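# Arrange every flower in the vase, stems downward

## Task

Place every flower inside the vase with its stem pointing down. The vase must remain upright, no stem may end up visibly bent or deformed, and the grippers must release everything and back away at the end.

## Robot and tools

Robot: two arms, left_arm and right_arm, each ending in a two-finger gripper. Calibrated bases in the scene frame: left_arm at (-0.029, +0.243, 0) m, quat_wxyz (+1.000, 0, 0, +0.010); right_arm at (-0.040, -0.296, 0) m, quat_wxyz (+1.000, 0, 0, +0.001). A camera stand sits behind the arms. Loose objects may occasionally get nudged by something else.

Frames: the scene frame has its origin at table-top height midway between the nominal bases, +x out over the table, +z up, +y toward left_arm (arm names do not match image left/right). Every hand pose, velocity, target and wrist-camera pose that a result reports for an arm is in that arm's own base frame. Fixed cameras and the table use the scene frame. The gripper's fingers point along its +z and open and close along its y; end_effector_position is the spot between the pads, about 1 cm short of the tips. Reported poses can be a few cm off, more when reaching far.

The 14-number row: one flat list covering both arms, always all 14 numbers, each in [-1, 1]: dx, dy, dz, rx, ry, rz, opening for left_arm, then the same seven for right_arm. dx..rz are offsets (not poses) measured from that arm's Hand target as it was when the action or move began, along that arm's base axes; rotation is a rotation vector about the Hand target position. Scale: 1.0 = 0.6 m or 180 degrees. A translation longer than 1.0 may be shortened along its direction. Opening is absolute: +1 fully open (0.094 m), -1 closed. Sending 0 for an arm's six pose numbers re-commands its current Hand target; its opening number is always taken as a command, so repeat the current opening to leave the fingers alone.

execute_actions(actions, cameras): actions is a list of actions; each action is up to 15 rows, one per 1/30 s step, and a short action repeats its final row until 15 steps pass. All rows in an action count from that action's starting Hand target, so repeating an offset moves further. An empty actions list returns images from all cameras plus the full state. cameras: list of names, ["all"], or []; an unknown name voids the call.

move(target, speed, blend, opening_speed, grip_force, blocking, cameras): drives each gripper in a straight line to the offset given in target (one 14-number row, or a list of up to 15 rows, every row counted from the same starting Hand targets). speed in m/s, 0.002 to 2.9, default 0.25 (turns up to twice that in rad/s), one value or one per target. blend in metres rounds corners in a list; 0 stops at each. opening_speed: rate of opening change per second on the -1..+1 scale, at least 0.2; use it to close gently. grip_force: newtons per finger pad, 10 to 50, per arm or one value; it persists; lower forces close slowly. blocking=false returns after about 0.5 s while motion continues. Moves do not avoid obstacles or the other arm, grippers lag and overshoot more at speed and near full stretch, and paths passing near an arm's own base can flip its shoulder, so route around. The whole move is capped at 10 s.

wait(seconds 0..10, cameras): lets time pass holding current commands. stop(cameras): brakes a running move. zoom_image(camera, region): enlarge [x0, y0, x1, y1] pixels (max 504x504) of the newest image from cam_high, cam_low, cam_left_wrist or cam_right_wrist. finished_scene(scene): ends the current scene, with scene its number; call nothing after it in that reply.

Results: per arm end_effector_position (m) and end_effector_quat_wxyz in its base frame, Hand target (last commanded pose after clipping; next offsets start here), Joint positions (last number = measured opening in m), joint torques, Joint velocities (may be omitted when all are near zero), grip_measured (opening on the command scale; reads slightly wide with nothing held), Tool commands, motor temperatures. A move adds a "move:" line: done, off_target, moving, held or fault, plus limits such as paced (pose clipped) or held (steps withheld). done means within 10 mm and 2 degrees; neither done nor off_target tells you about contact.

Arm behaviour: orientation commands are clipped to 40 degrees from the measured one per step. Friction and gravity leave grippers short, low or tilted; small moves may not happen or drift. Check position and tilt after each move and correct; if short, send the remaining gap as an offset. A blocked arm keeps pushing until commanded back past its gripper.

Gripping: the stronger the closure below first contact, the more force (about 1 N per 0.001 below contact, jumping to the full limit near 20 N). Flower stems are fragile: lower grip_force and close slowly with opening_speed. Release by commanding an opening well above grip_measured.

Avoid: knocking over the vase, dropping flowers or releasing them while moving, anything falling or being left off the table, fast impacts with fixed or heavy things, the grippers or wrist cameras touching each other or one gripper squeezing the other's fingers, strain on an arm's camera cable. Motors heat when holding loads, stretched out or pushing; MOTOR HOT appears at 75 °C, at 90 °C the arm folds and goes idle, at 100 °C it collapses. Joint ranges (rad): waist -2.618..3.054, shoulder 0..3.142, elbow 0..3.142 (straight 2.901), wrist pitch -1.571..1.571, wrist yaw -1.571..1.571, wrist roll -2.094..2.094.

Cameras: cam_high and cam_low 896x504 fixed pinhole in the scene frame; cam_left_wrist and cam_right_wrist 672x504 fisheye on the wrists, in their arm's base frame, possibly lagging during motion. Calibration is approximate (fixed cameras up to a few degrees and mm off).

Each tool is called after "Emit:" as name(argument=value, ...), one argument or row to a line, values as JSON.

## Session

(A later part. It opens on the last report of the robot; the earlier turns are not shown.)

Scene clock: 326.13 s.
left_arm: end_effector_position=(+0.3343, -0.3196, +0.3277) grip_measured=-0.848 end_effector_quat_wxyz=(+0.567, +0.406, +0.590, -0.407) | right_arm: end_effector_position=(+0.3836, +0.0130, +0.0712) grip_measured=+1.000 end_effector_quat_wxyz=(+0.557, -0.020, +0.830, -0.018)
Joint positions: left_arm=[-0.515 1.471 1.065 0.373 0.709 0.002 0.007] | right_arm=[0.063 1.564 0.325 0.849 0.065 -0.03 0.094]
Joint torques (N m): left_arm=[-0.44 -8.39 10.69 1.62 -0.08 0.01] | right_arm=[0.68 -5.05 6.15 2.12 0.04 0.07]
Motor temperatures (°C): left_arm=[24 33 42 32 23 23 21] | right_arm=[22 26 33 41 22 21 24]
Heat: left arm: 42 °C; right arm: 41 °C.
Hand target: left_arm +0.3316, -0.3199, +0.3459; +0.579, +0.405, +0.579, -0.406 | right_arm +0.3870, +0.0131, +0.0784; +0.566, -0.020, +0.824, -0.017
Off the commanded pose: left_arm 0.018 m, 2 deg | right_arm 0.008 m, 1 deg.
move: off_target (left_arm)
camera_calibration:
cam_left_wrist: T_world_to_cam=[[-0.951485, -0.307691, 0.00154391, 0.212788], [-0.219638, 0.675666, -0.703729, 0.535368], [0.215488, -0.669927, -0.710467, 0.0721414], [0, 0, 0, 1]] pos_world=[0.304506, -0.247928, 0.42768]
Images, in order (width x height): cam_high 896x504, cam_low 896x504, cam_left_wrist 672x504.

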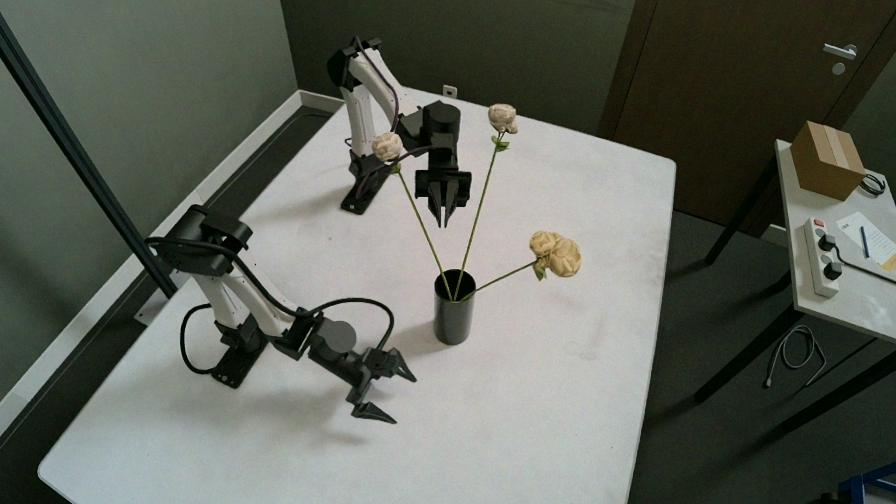

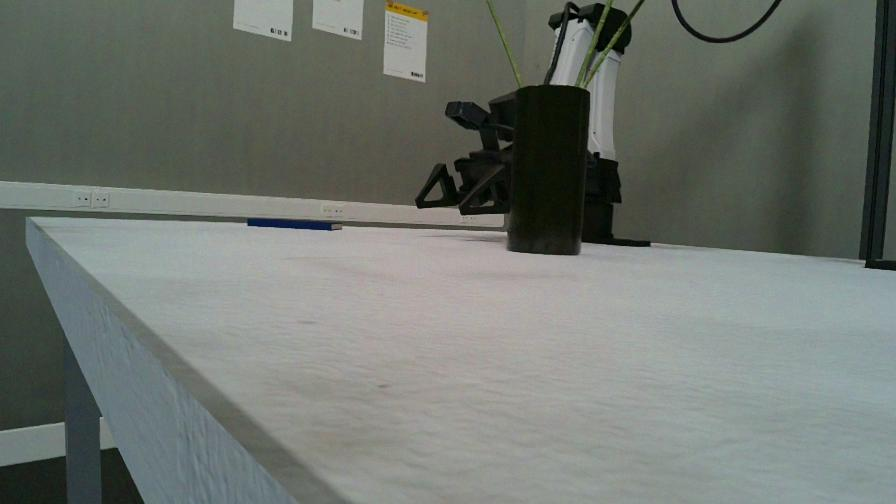

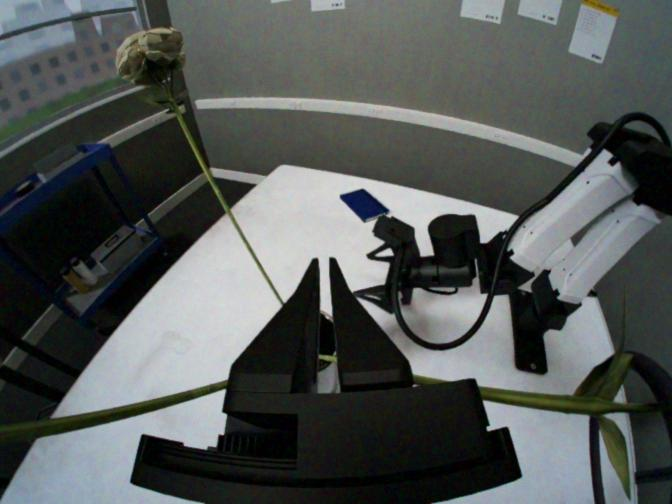

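Emit:
move(
  target=[0, 0, 0.03, 0.1567, 0.057, 0, -0.85, 0, 0, 0, 0, 0, 0, 1],
  speed=0.15,
  cameras=["cam_high", "cam_left_wrist"],
)

Emit:
zoom_image(
  camera="cam_high",
  region=[350, 60, 530, 220],
)

Scene clock: 346.40 s.
left_arm: end_effector_position=(+0.3304, -0.3174, +0.3616) grip_measured=-0.848 end_effector_quat_wxyz=(+0.408, +0.492, +0.712, -0.292) | right_arm: end_effector_position=(+0.3836, +0.0130, +0.0712) grip_measured=+1.000 end_effector_quat_wxyz=(+0.557, -0.020, +0.830, -0.018)
Joint positions: left_arm=[-0.56 1.667 1.901 -0.862 0.566 0.355 0.007] | right_arm=[0.063 1.564 0.325 0.849 0.065 -0.03 0.094]
Joint torques (N m): left_arm=[-0.5 -6.61 9.8 1.51 0.1 0.19] | right_arm=[0.62 -5.05 6.04 2.09 0.05 0.09]
Heat: left arm: 46 °C; right arm: 42 °C.
Hand target: left_arm +0.3316, -0.3199, +0.3640; +0.410, +0.496, +0.710, -0.287 | right_arm +0.3870, +0.0131, +0.0784; +0.566, -0.020, +0.824, -0.017
Off the commanded pose: left_arm 0.004 m, 1 deg | right_arm 0.008 m, 1 deg.
move: done
camera_calibration:
cam_left_wrist: T_world_to_cam=[[-0.950625, -0.309985, 0.0148476, 0.204006], [-0.301337, 0.91055, -0.28301, 0.50635], [0.0742094, -0.273511, -0.959002, 0.360985], [0, 0, 0, 1]] pos_world=[0.319727, -0.299085, 0.486459]
Images, in order (width x height): cam_high 896x504, cam_left_wrist 672x504.

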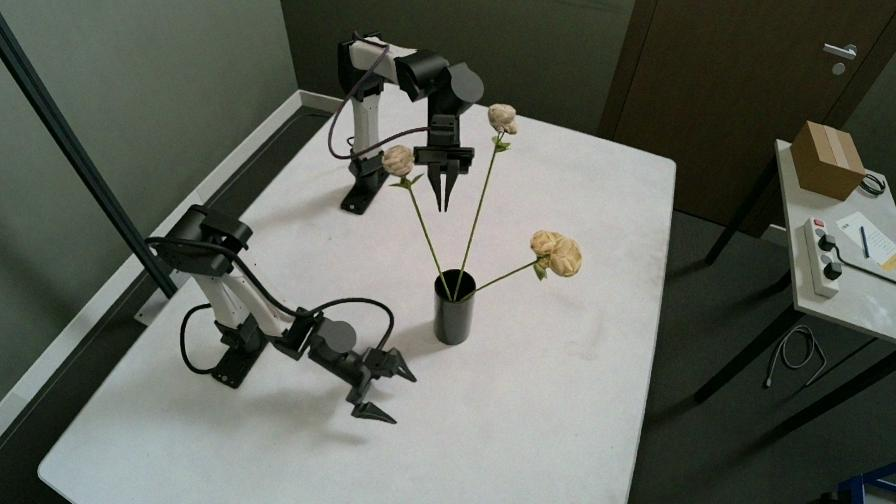

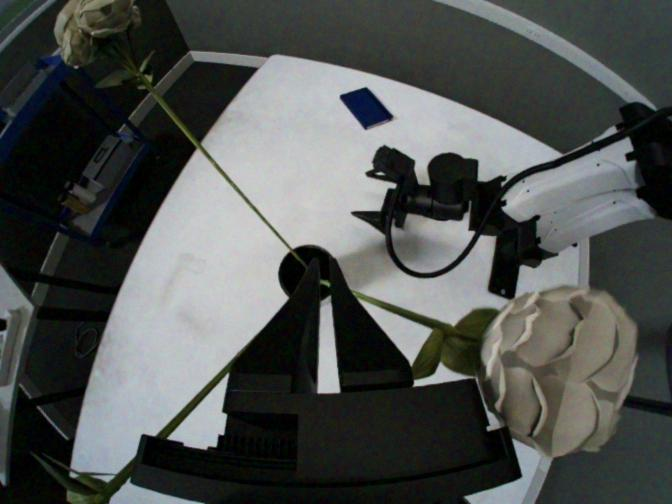

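Scaled by 2.800 from the camera's 896x504 image, which has a finer 1280x720 frame.

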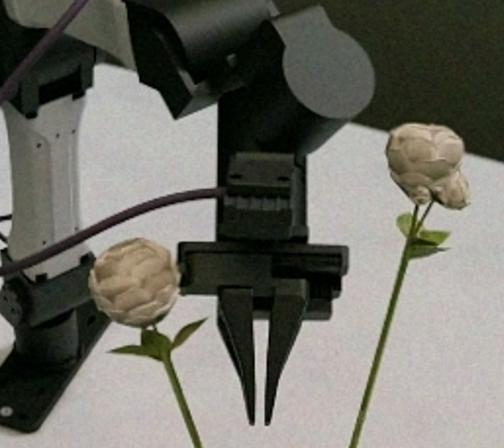

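Emit:
execute_actions(
  actions=[],
)

Emit:
zoom_image(
  camera="cam_high",
  region=[340, 70, 540, 250],
)

Scene clock: 357.13 s.
left_arm: end_effector_position=(+0.3305, -0.3174, +0.3616) grip_measured=-0.848 end_effector_quat_wxyz=(+0.408, +0.492, +0.712, -0.292) | right_arm: end_effector_position=(+0.3836, +0.0130, +0.0712) grip_measured=+1.000 end_effector_quat_wxyz=(+0.557, -0.020, +0.830, -0.018)
Joint positions: left_arm=[-0.56 1.667 1.901 -0.862 0.566 0.355 0.007] | right_arm=[0.063 1.564 0.325 0.849 0.065 -0.03 0.094]
Joint velocities: within noise
Joint torques (N m): left_arm=[-0.5 -6.63 9.77 1.51 0.09 0.17] | right_arm=[0.68 -5.18 6.08 2.05 0.06 0.06]
Motor temperatures (°C): left_arm=[24 32 46 34 23 23 21] | right_arm=[22 26 33 42 22 21 24]
Heat: left arm: 46 °C; right arm: 42 °C.
Hand target: left_arm +0.3317, -0.3198, +0.3640; +0.410, +0.496, +0.710, -0.287 | right_arm +0.3870, +0.0131, +0.0784; +0.566, -0.020, +0.824, -0.017
Tool commands: left_gripper/opening=-0.85 right_gripper/opening=+1.0
Off the commanded pose: left_arm 0.004 m, 1 deg | right_arm 0.008 m, 1 deg.
camera_calibration:
cam_left_wrist: T_world_to_cam=[[-0.950586, -0.310116, 0.0146251, 0.204064], [-0.301436, 0.910653, -0.282574, 0.506172], [0.0743123, -0.27302, -0.959134, 0.361068], [0, 0, 0, 1]] pos_world=[0.319727, -0.299085, 0.486359]
cam_right_wrist: T_world_to_cam=[[-0.0232869, -0.999006, 0.0380031, 0.0141657], [-0.923288, 0.00691245, -0.384046, 0.397831], [0.383402, -0.044031, -0.922531, 0.0416657], [0, 0, 0, 1]] pos_world=[0.351668, 0.0132362, 0.190685]

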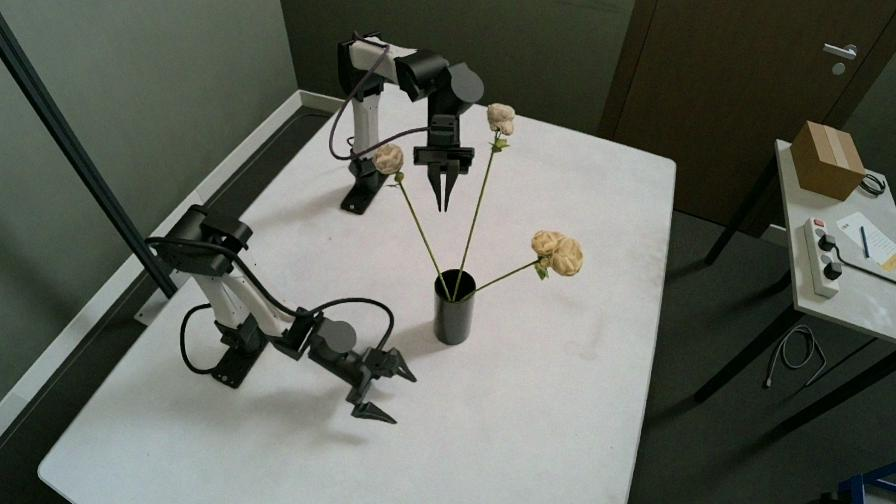

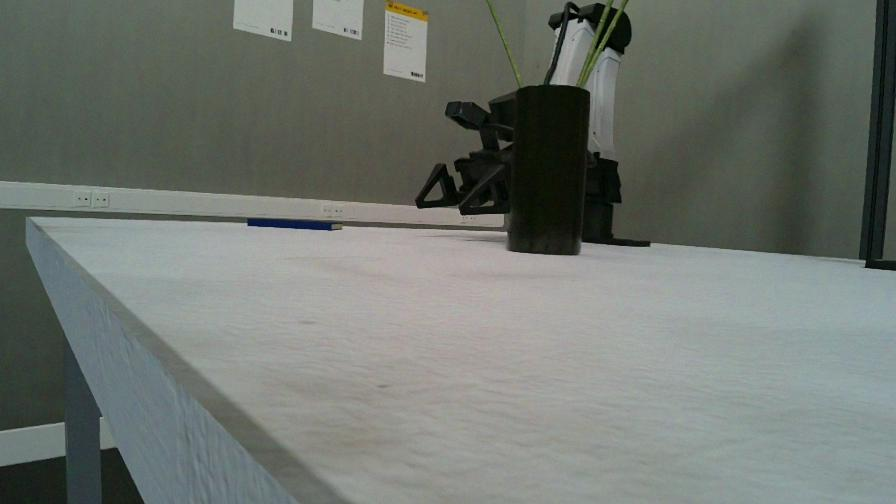

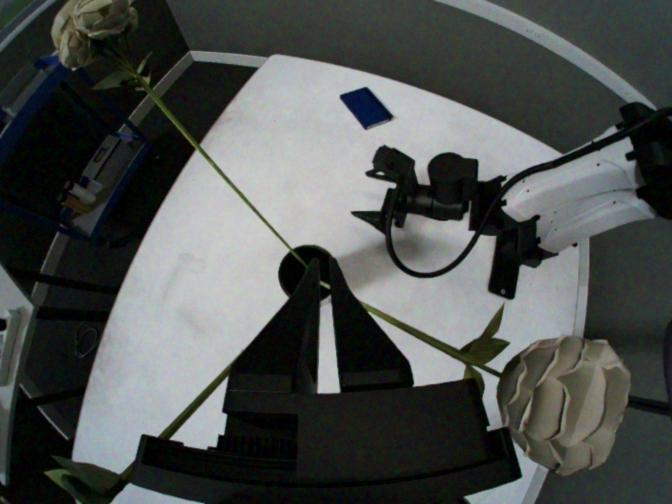

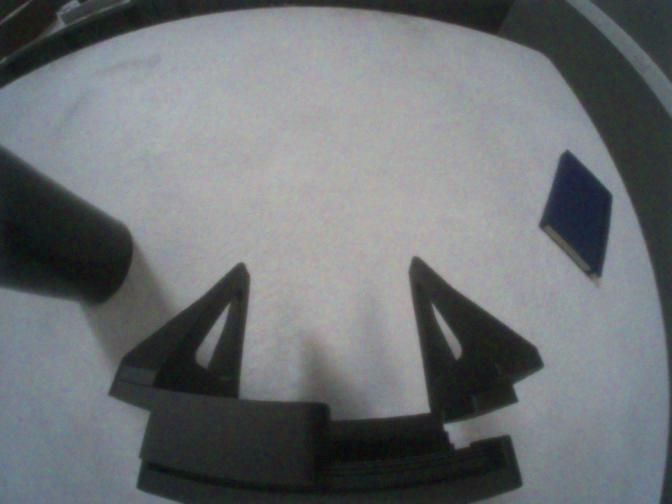

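Scaled by 2.520 from the camera's 896x504 image, which has a finer 1280x720 frame.

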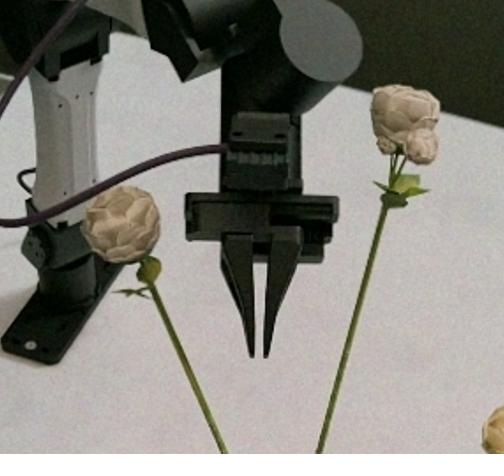

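Emit:
move(
  target=[0, 0, 0.1, 0, 0, 0, -0.85, 0, 0, 0, 0, 0, 0, 1],
  speed=0.1,
  cameras=["cam_high", "cam_left_wrist"],
)

Emit:
zoom_image(
  camera="cam_high",
  region=[310, 30, 540, 250],
)

Scene clock: 364.37 s.
left_arm: end_effector_position=(+0.3313, -0.3176, +0.4252) grip_measured=-0.848 end_effector_quat_wxyz=(+0.411, +0.492, +0.710, -0.291) | right_arm: end_effector_position=(+0.3836, +0.0130, +0.0712) grip_measured=+1.000 end_effector_quat_wxyz=(+0.557, -0.020, +0.830, -0.018)
Joint positions: left_arm=[-0.56 1.894 2.508 -1.235 0.564 0.356 0.007] | right_arm=[0.063 1.564 0.325 0.849 0.065 -0.03 0.094]
Joint torques (N m): left_arm=[-0.53 -7.24 7.79 1.51 0.1 0.16] | right_arm=[0.62 -5.19 6.08 2.08 0.03 0.07]
Heat: left arm: 45 °C; right arm: 42 °C.
Hand target: left_arm +0.3317, -0.3198, +0.4239; +0.410, +0.496, +0.710, -0.287 | right_arm +0.3870, +0.0131, +0.0784; +0.566, -0.020, +0.824, -0.017
Off the commanded pose: left_arm 0.003 m, 1 deg | right_arm 0.008 m, 1 deg.
move: done
camera_calibration:
cam_left_wrist: T_world_to_cam=[[-0.95034, -0.311081, 0.00913957, 0.205719], [-0.300489, 0.909546, -0.28711, 0.525854], [0.0810016, -0.275599, -0.957854, 0.418396], [0, 0, 0, 1]] pos_world=[0.319626, -0.298984, 0.54986]
Images, in order (width x height): cam_high 896x504, cam_left_wrist 672x504.

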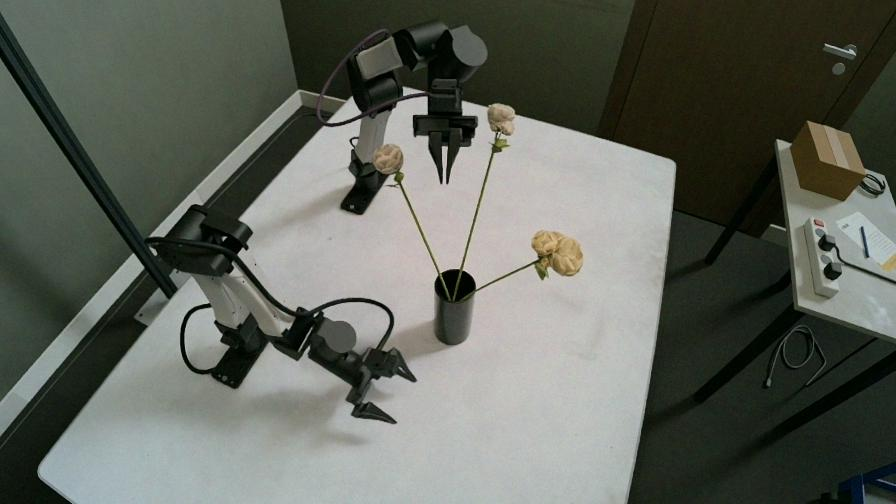

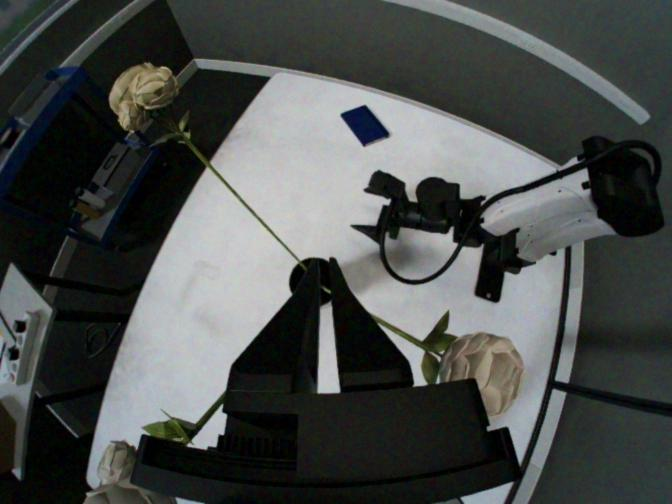

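Scaled by 2.191 from the camera's 896x504 image, which has a finer 1280x720 frame.

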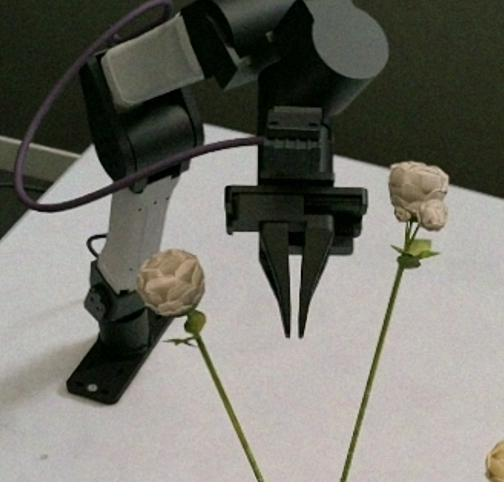

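Emit:
move(
  target=[
    [0, 0, 0.117, 0, 0, 0, -0.85, 0, 0, 0, 0, 0, 0, 1],
    [-0.12, 0.283, 0.117, 0, 0, 0, -0.85, 0, 0, 0, 0, 0, 0, 1],
    [-0.083, 0.65, 0.05, 0, 0, 0.36, -0.85, 0, 0, 0, 0, 0, 0, 1],
  ],
  speed=[0.1, 0.18, 0.2],
  blend=[0.02, 0.03, 0],
  cameras=["all"],
)

Emit:
zoom_image(
  camera="cam_high",
  region=[350, 80, 600, 360],
)

Scene clock: 380.90 s.
left_arm: end_effector_position=(+0.2843, +0.0678, +0.4544) grip_measured=-0.848 end_effector_quat_wxyz=(+0.499, +0.047, +0.865, -0.028) | right_arm: end_effector_position=(+0.3836, +0.0130, +0.0712) grip_measured=+1.000 end_effector_quat_wxyz=(+0.557, -0.020, +0.830, -0.018)
Joint positions: left_arm=[0.56 1.361 2.131 -1.405 0.568 0.377 0.007] | right_arm=[0.063 1.564 0.325 0.849 0.065 -0.03 0.094]
Joint torques (N m): left_arm=[0.75 -3.6 3.7 1.69 0.06 -0.06] | right_arm=[0.57 -5.04 6.06 2.07 0.08 0.1]
Heat: left arm: 42 °C; right arm: 42 °C.
Hand target: left_arm +0.2819, +0.0702, +0.4539; +0.499, +0.039, +0.865, -0.022 | right_arm +0.3870, +0.0131, +0.0784; +0.566, -0.020, +0.824, -0.017
Off the commanded pose: left_arm 0.003 m, 1 deg | right_arm 0.008 m, 1 deg.
elbow stopped short (left arm): the move would have taken joint 3 (elbow) straighter than the controller allows.
move: done
camera_calibration:
cam_left_wrist: T_world_to_cam=[[-0.14717, -0.989111, 0.000946245, 0.102111], [-0.950129, 0.141104, -0.27811, 0.402257], [0.274948, -0.0418285, -0.960549, 0.486689], [0, 0, 0, 1]] pos_world=[0.263409, 0.0645968, 0.579264]
cam_right_wrist: T_world_to_cam=[[-0.0232869, -0.999006, 0.0380031, 0.0141657], [-0.923288, 0.00691245, -0.384046, 0.397831], [0.383402, -0.044031, -0.922531, 0.0416657], [0, 0, 0, 1]] pos_world=[0.351668, 0.0132362, 0.190685]

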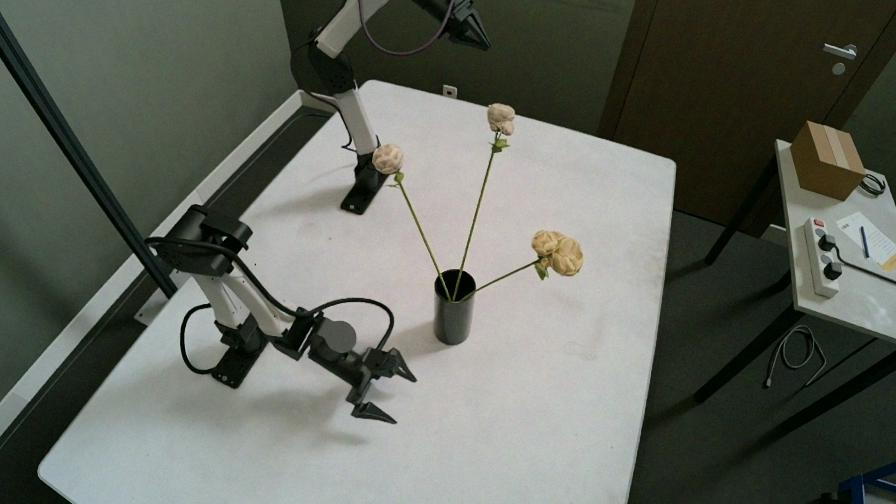

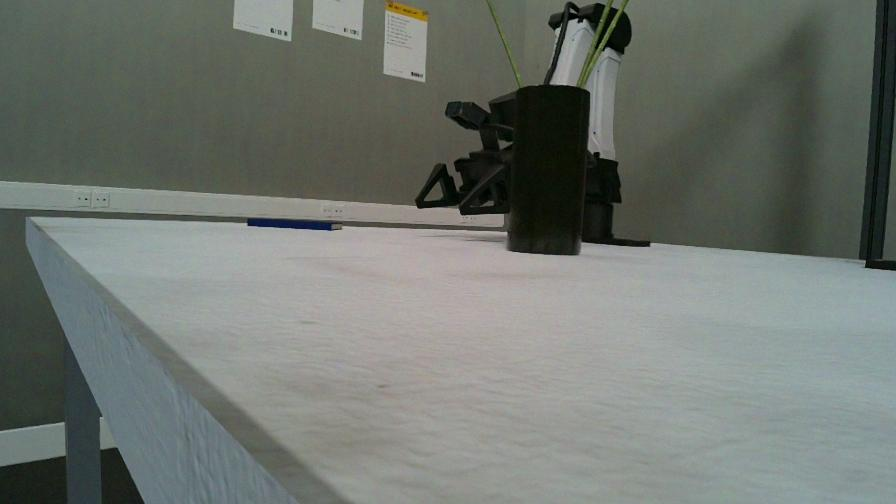

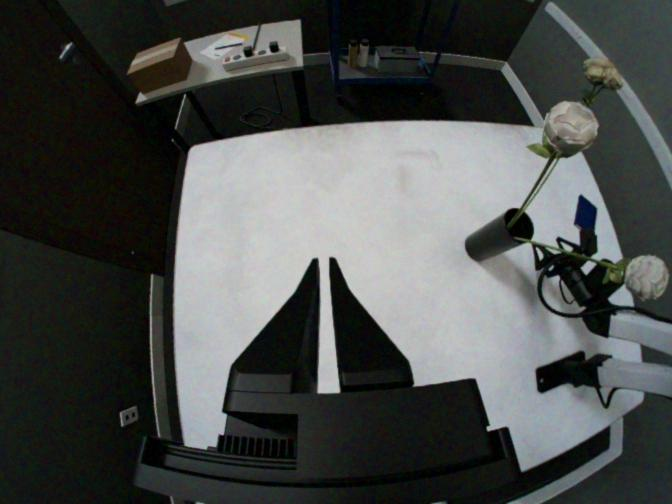

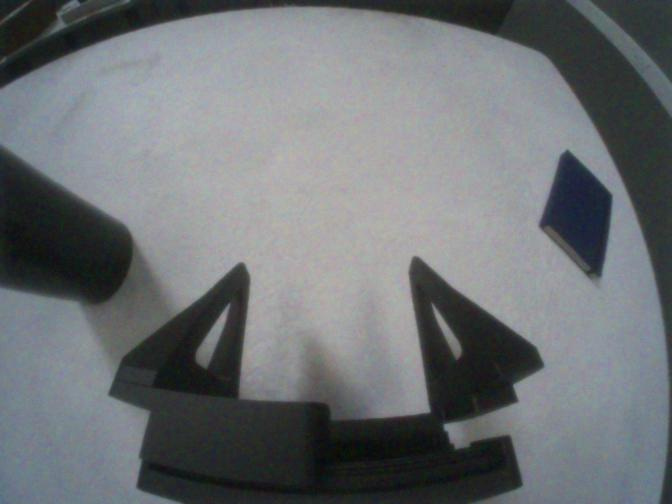

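Scaled by 1.800 from the camera's 896x504 image, which has a finer 1280x720 frame.

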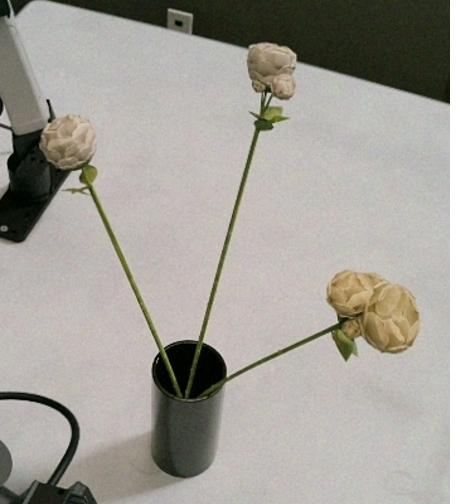

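Emit:
finished_scene(
  scene=2,
)

The scene is finished: the task was done.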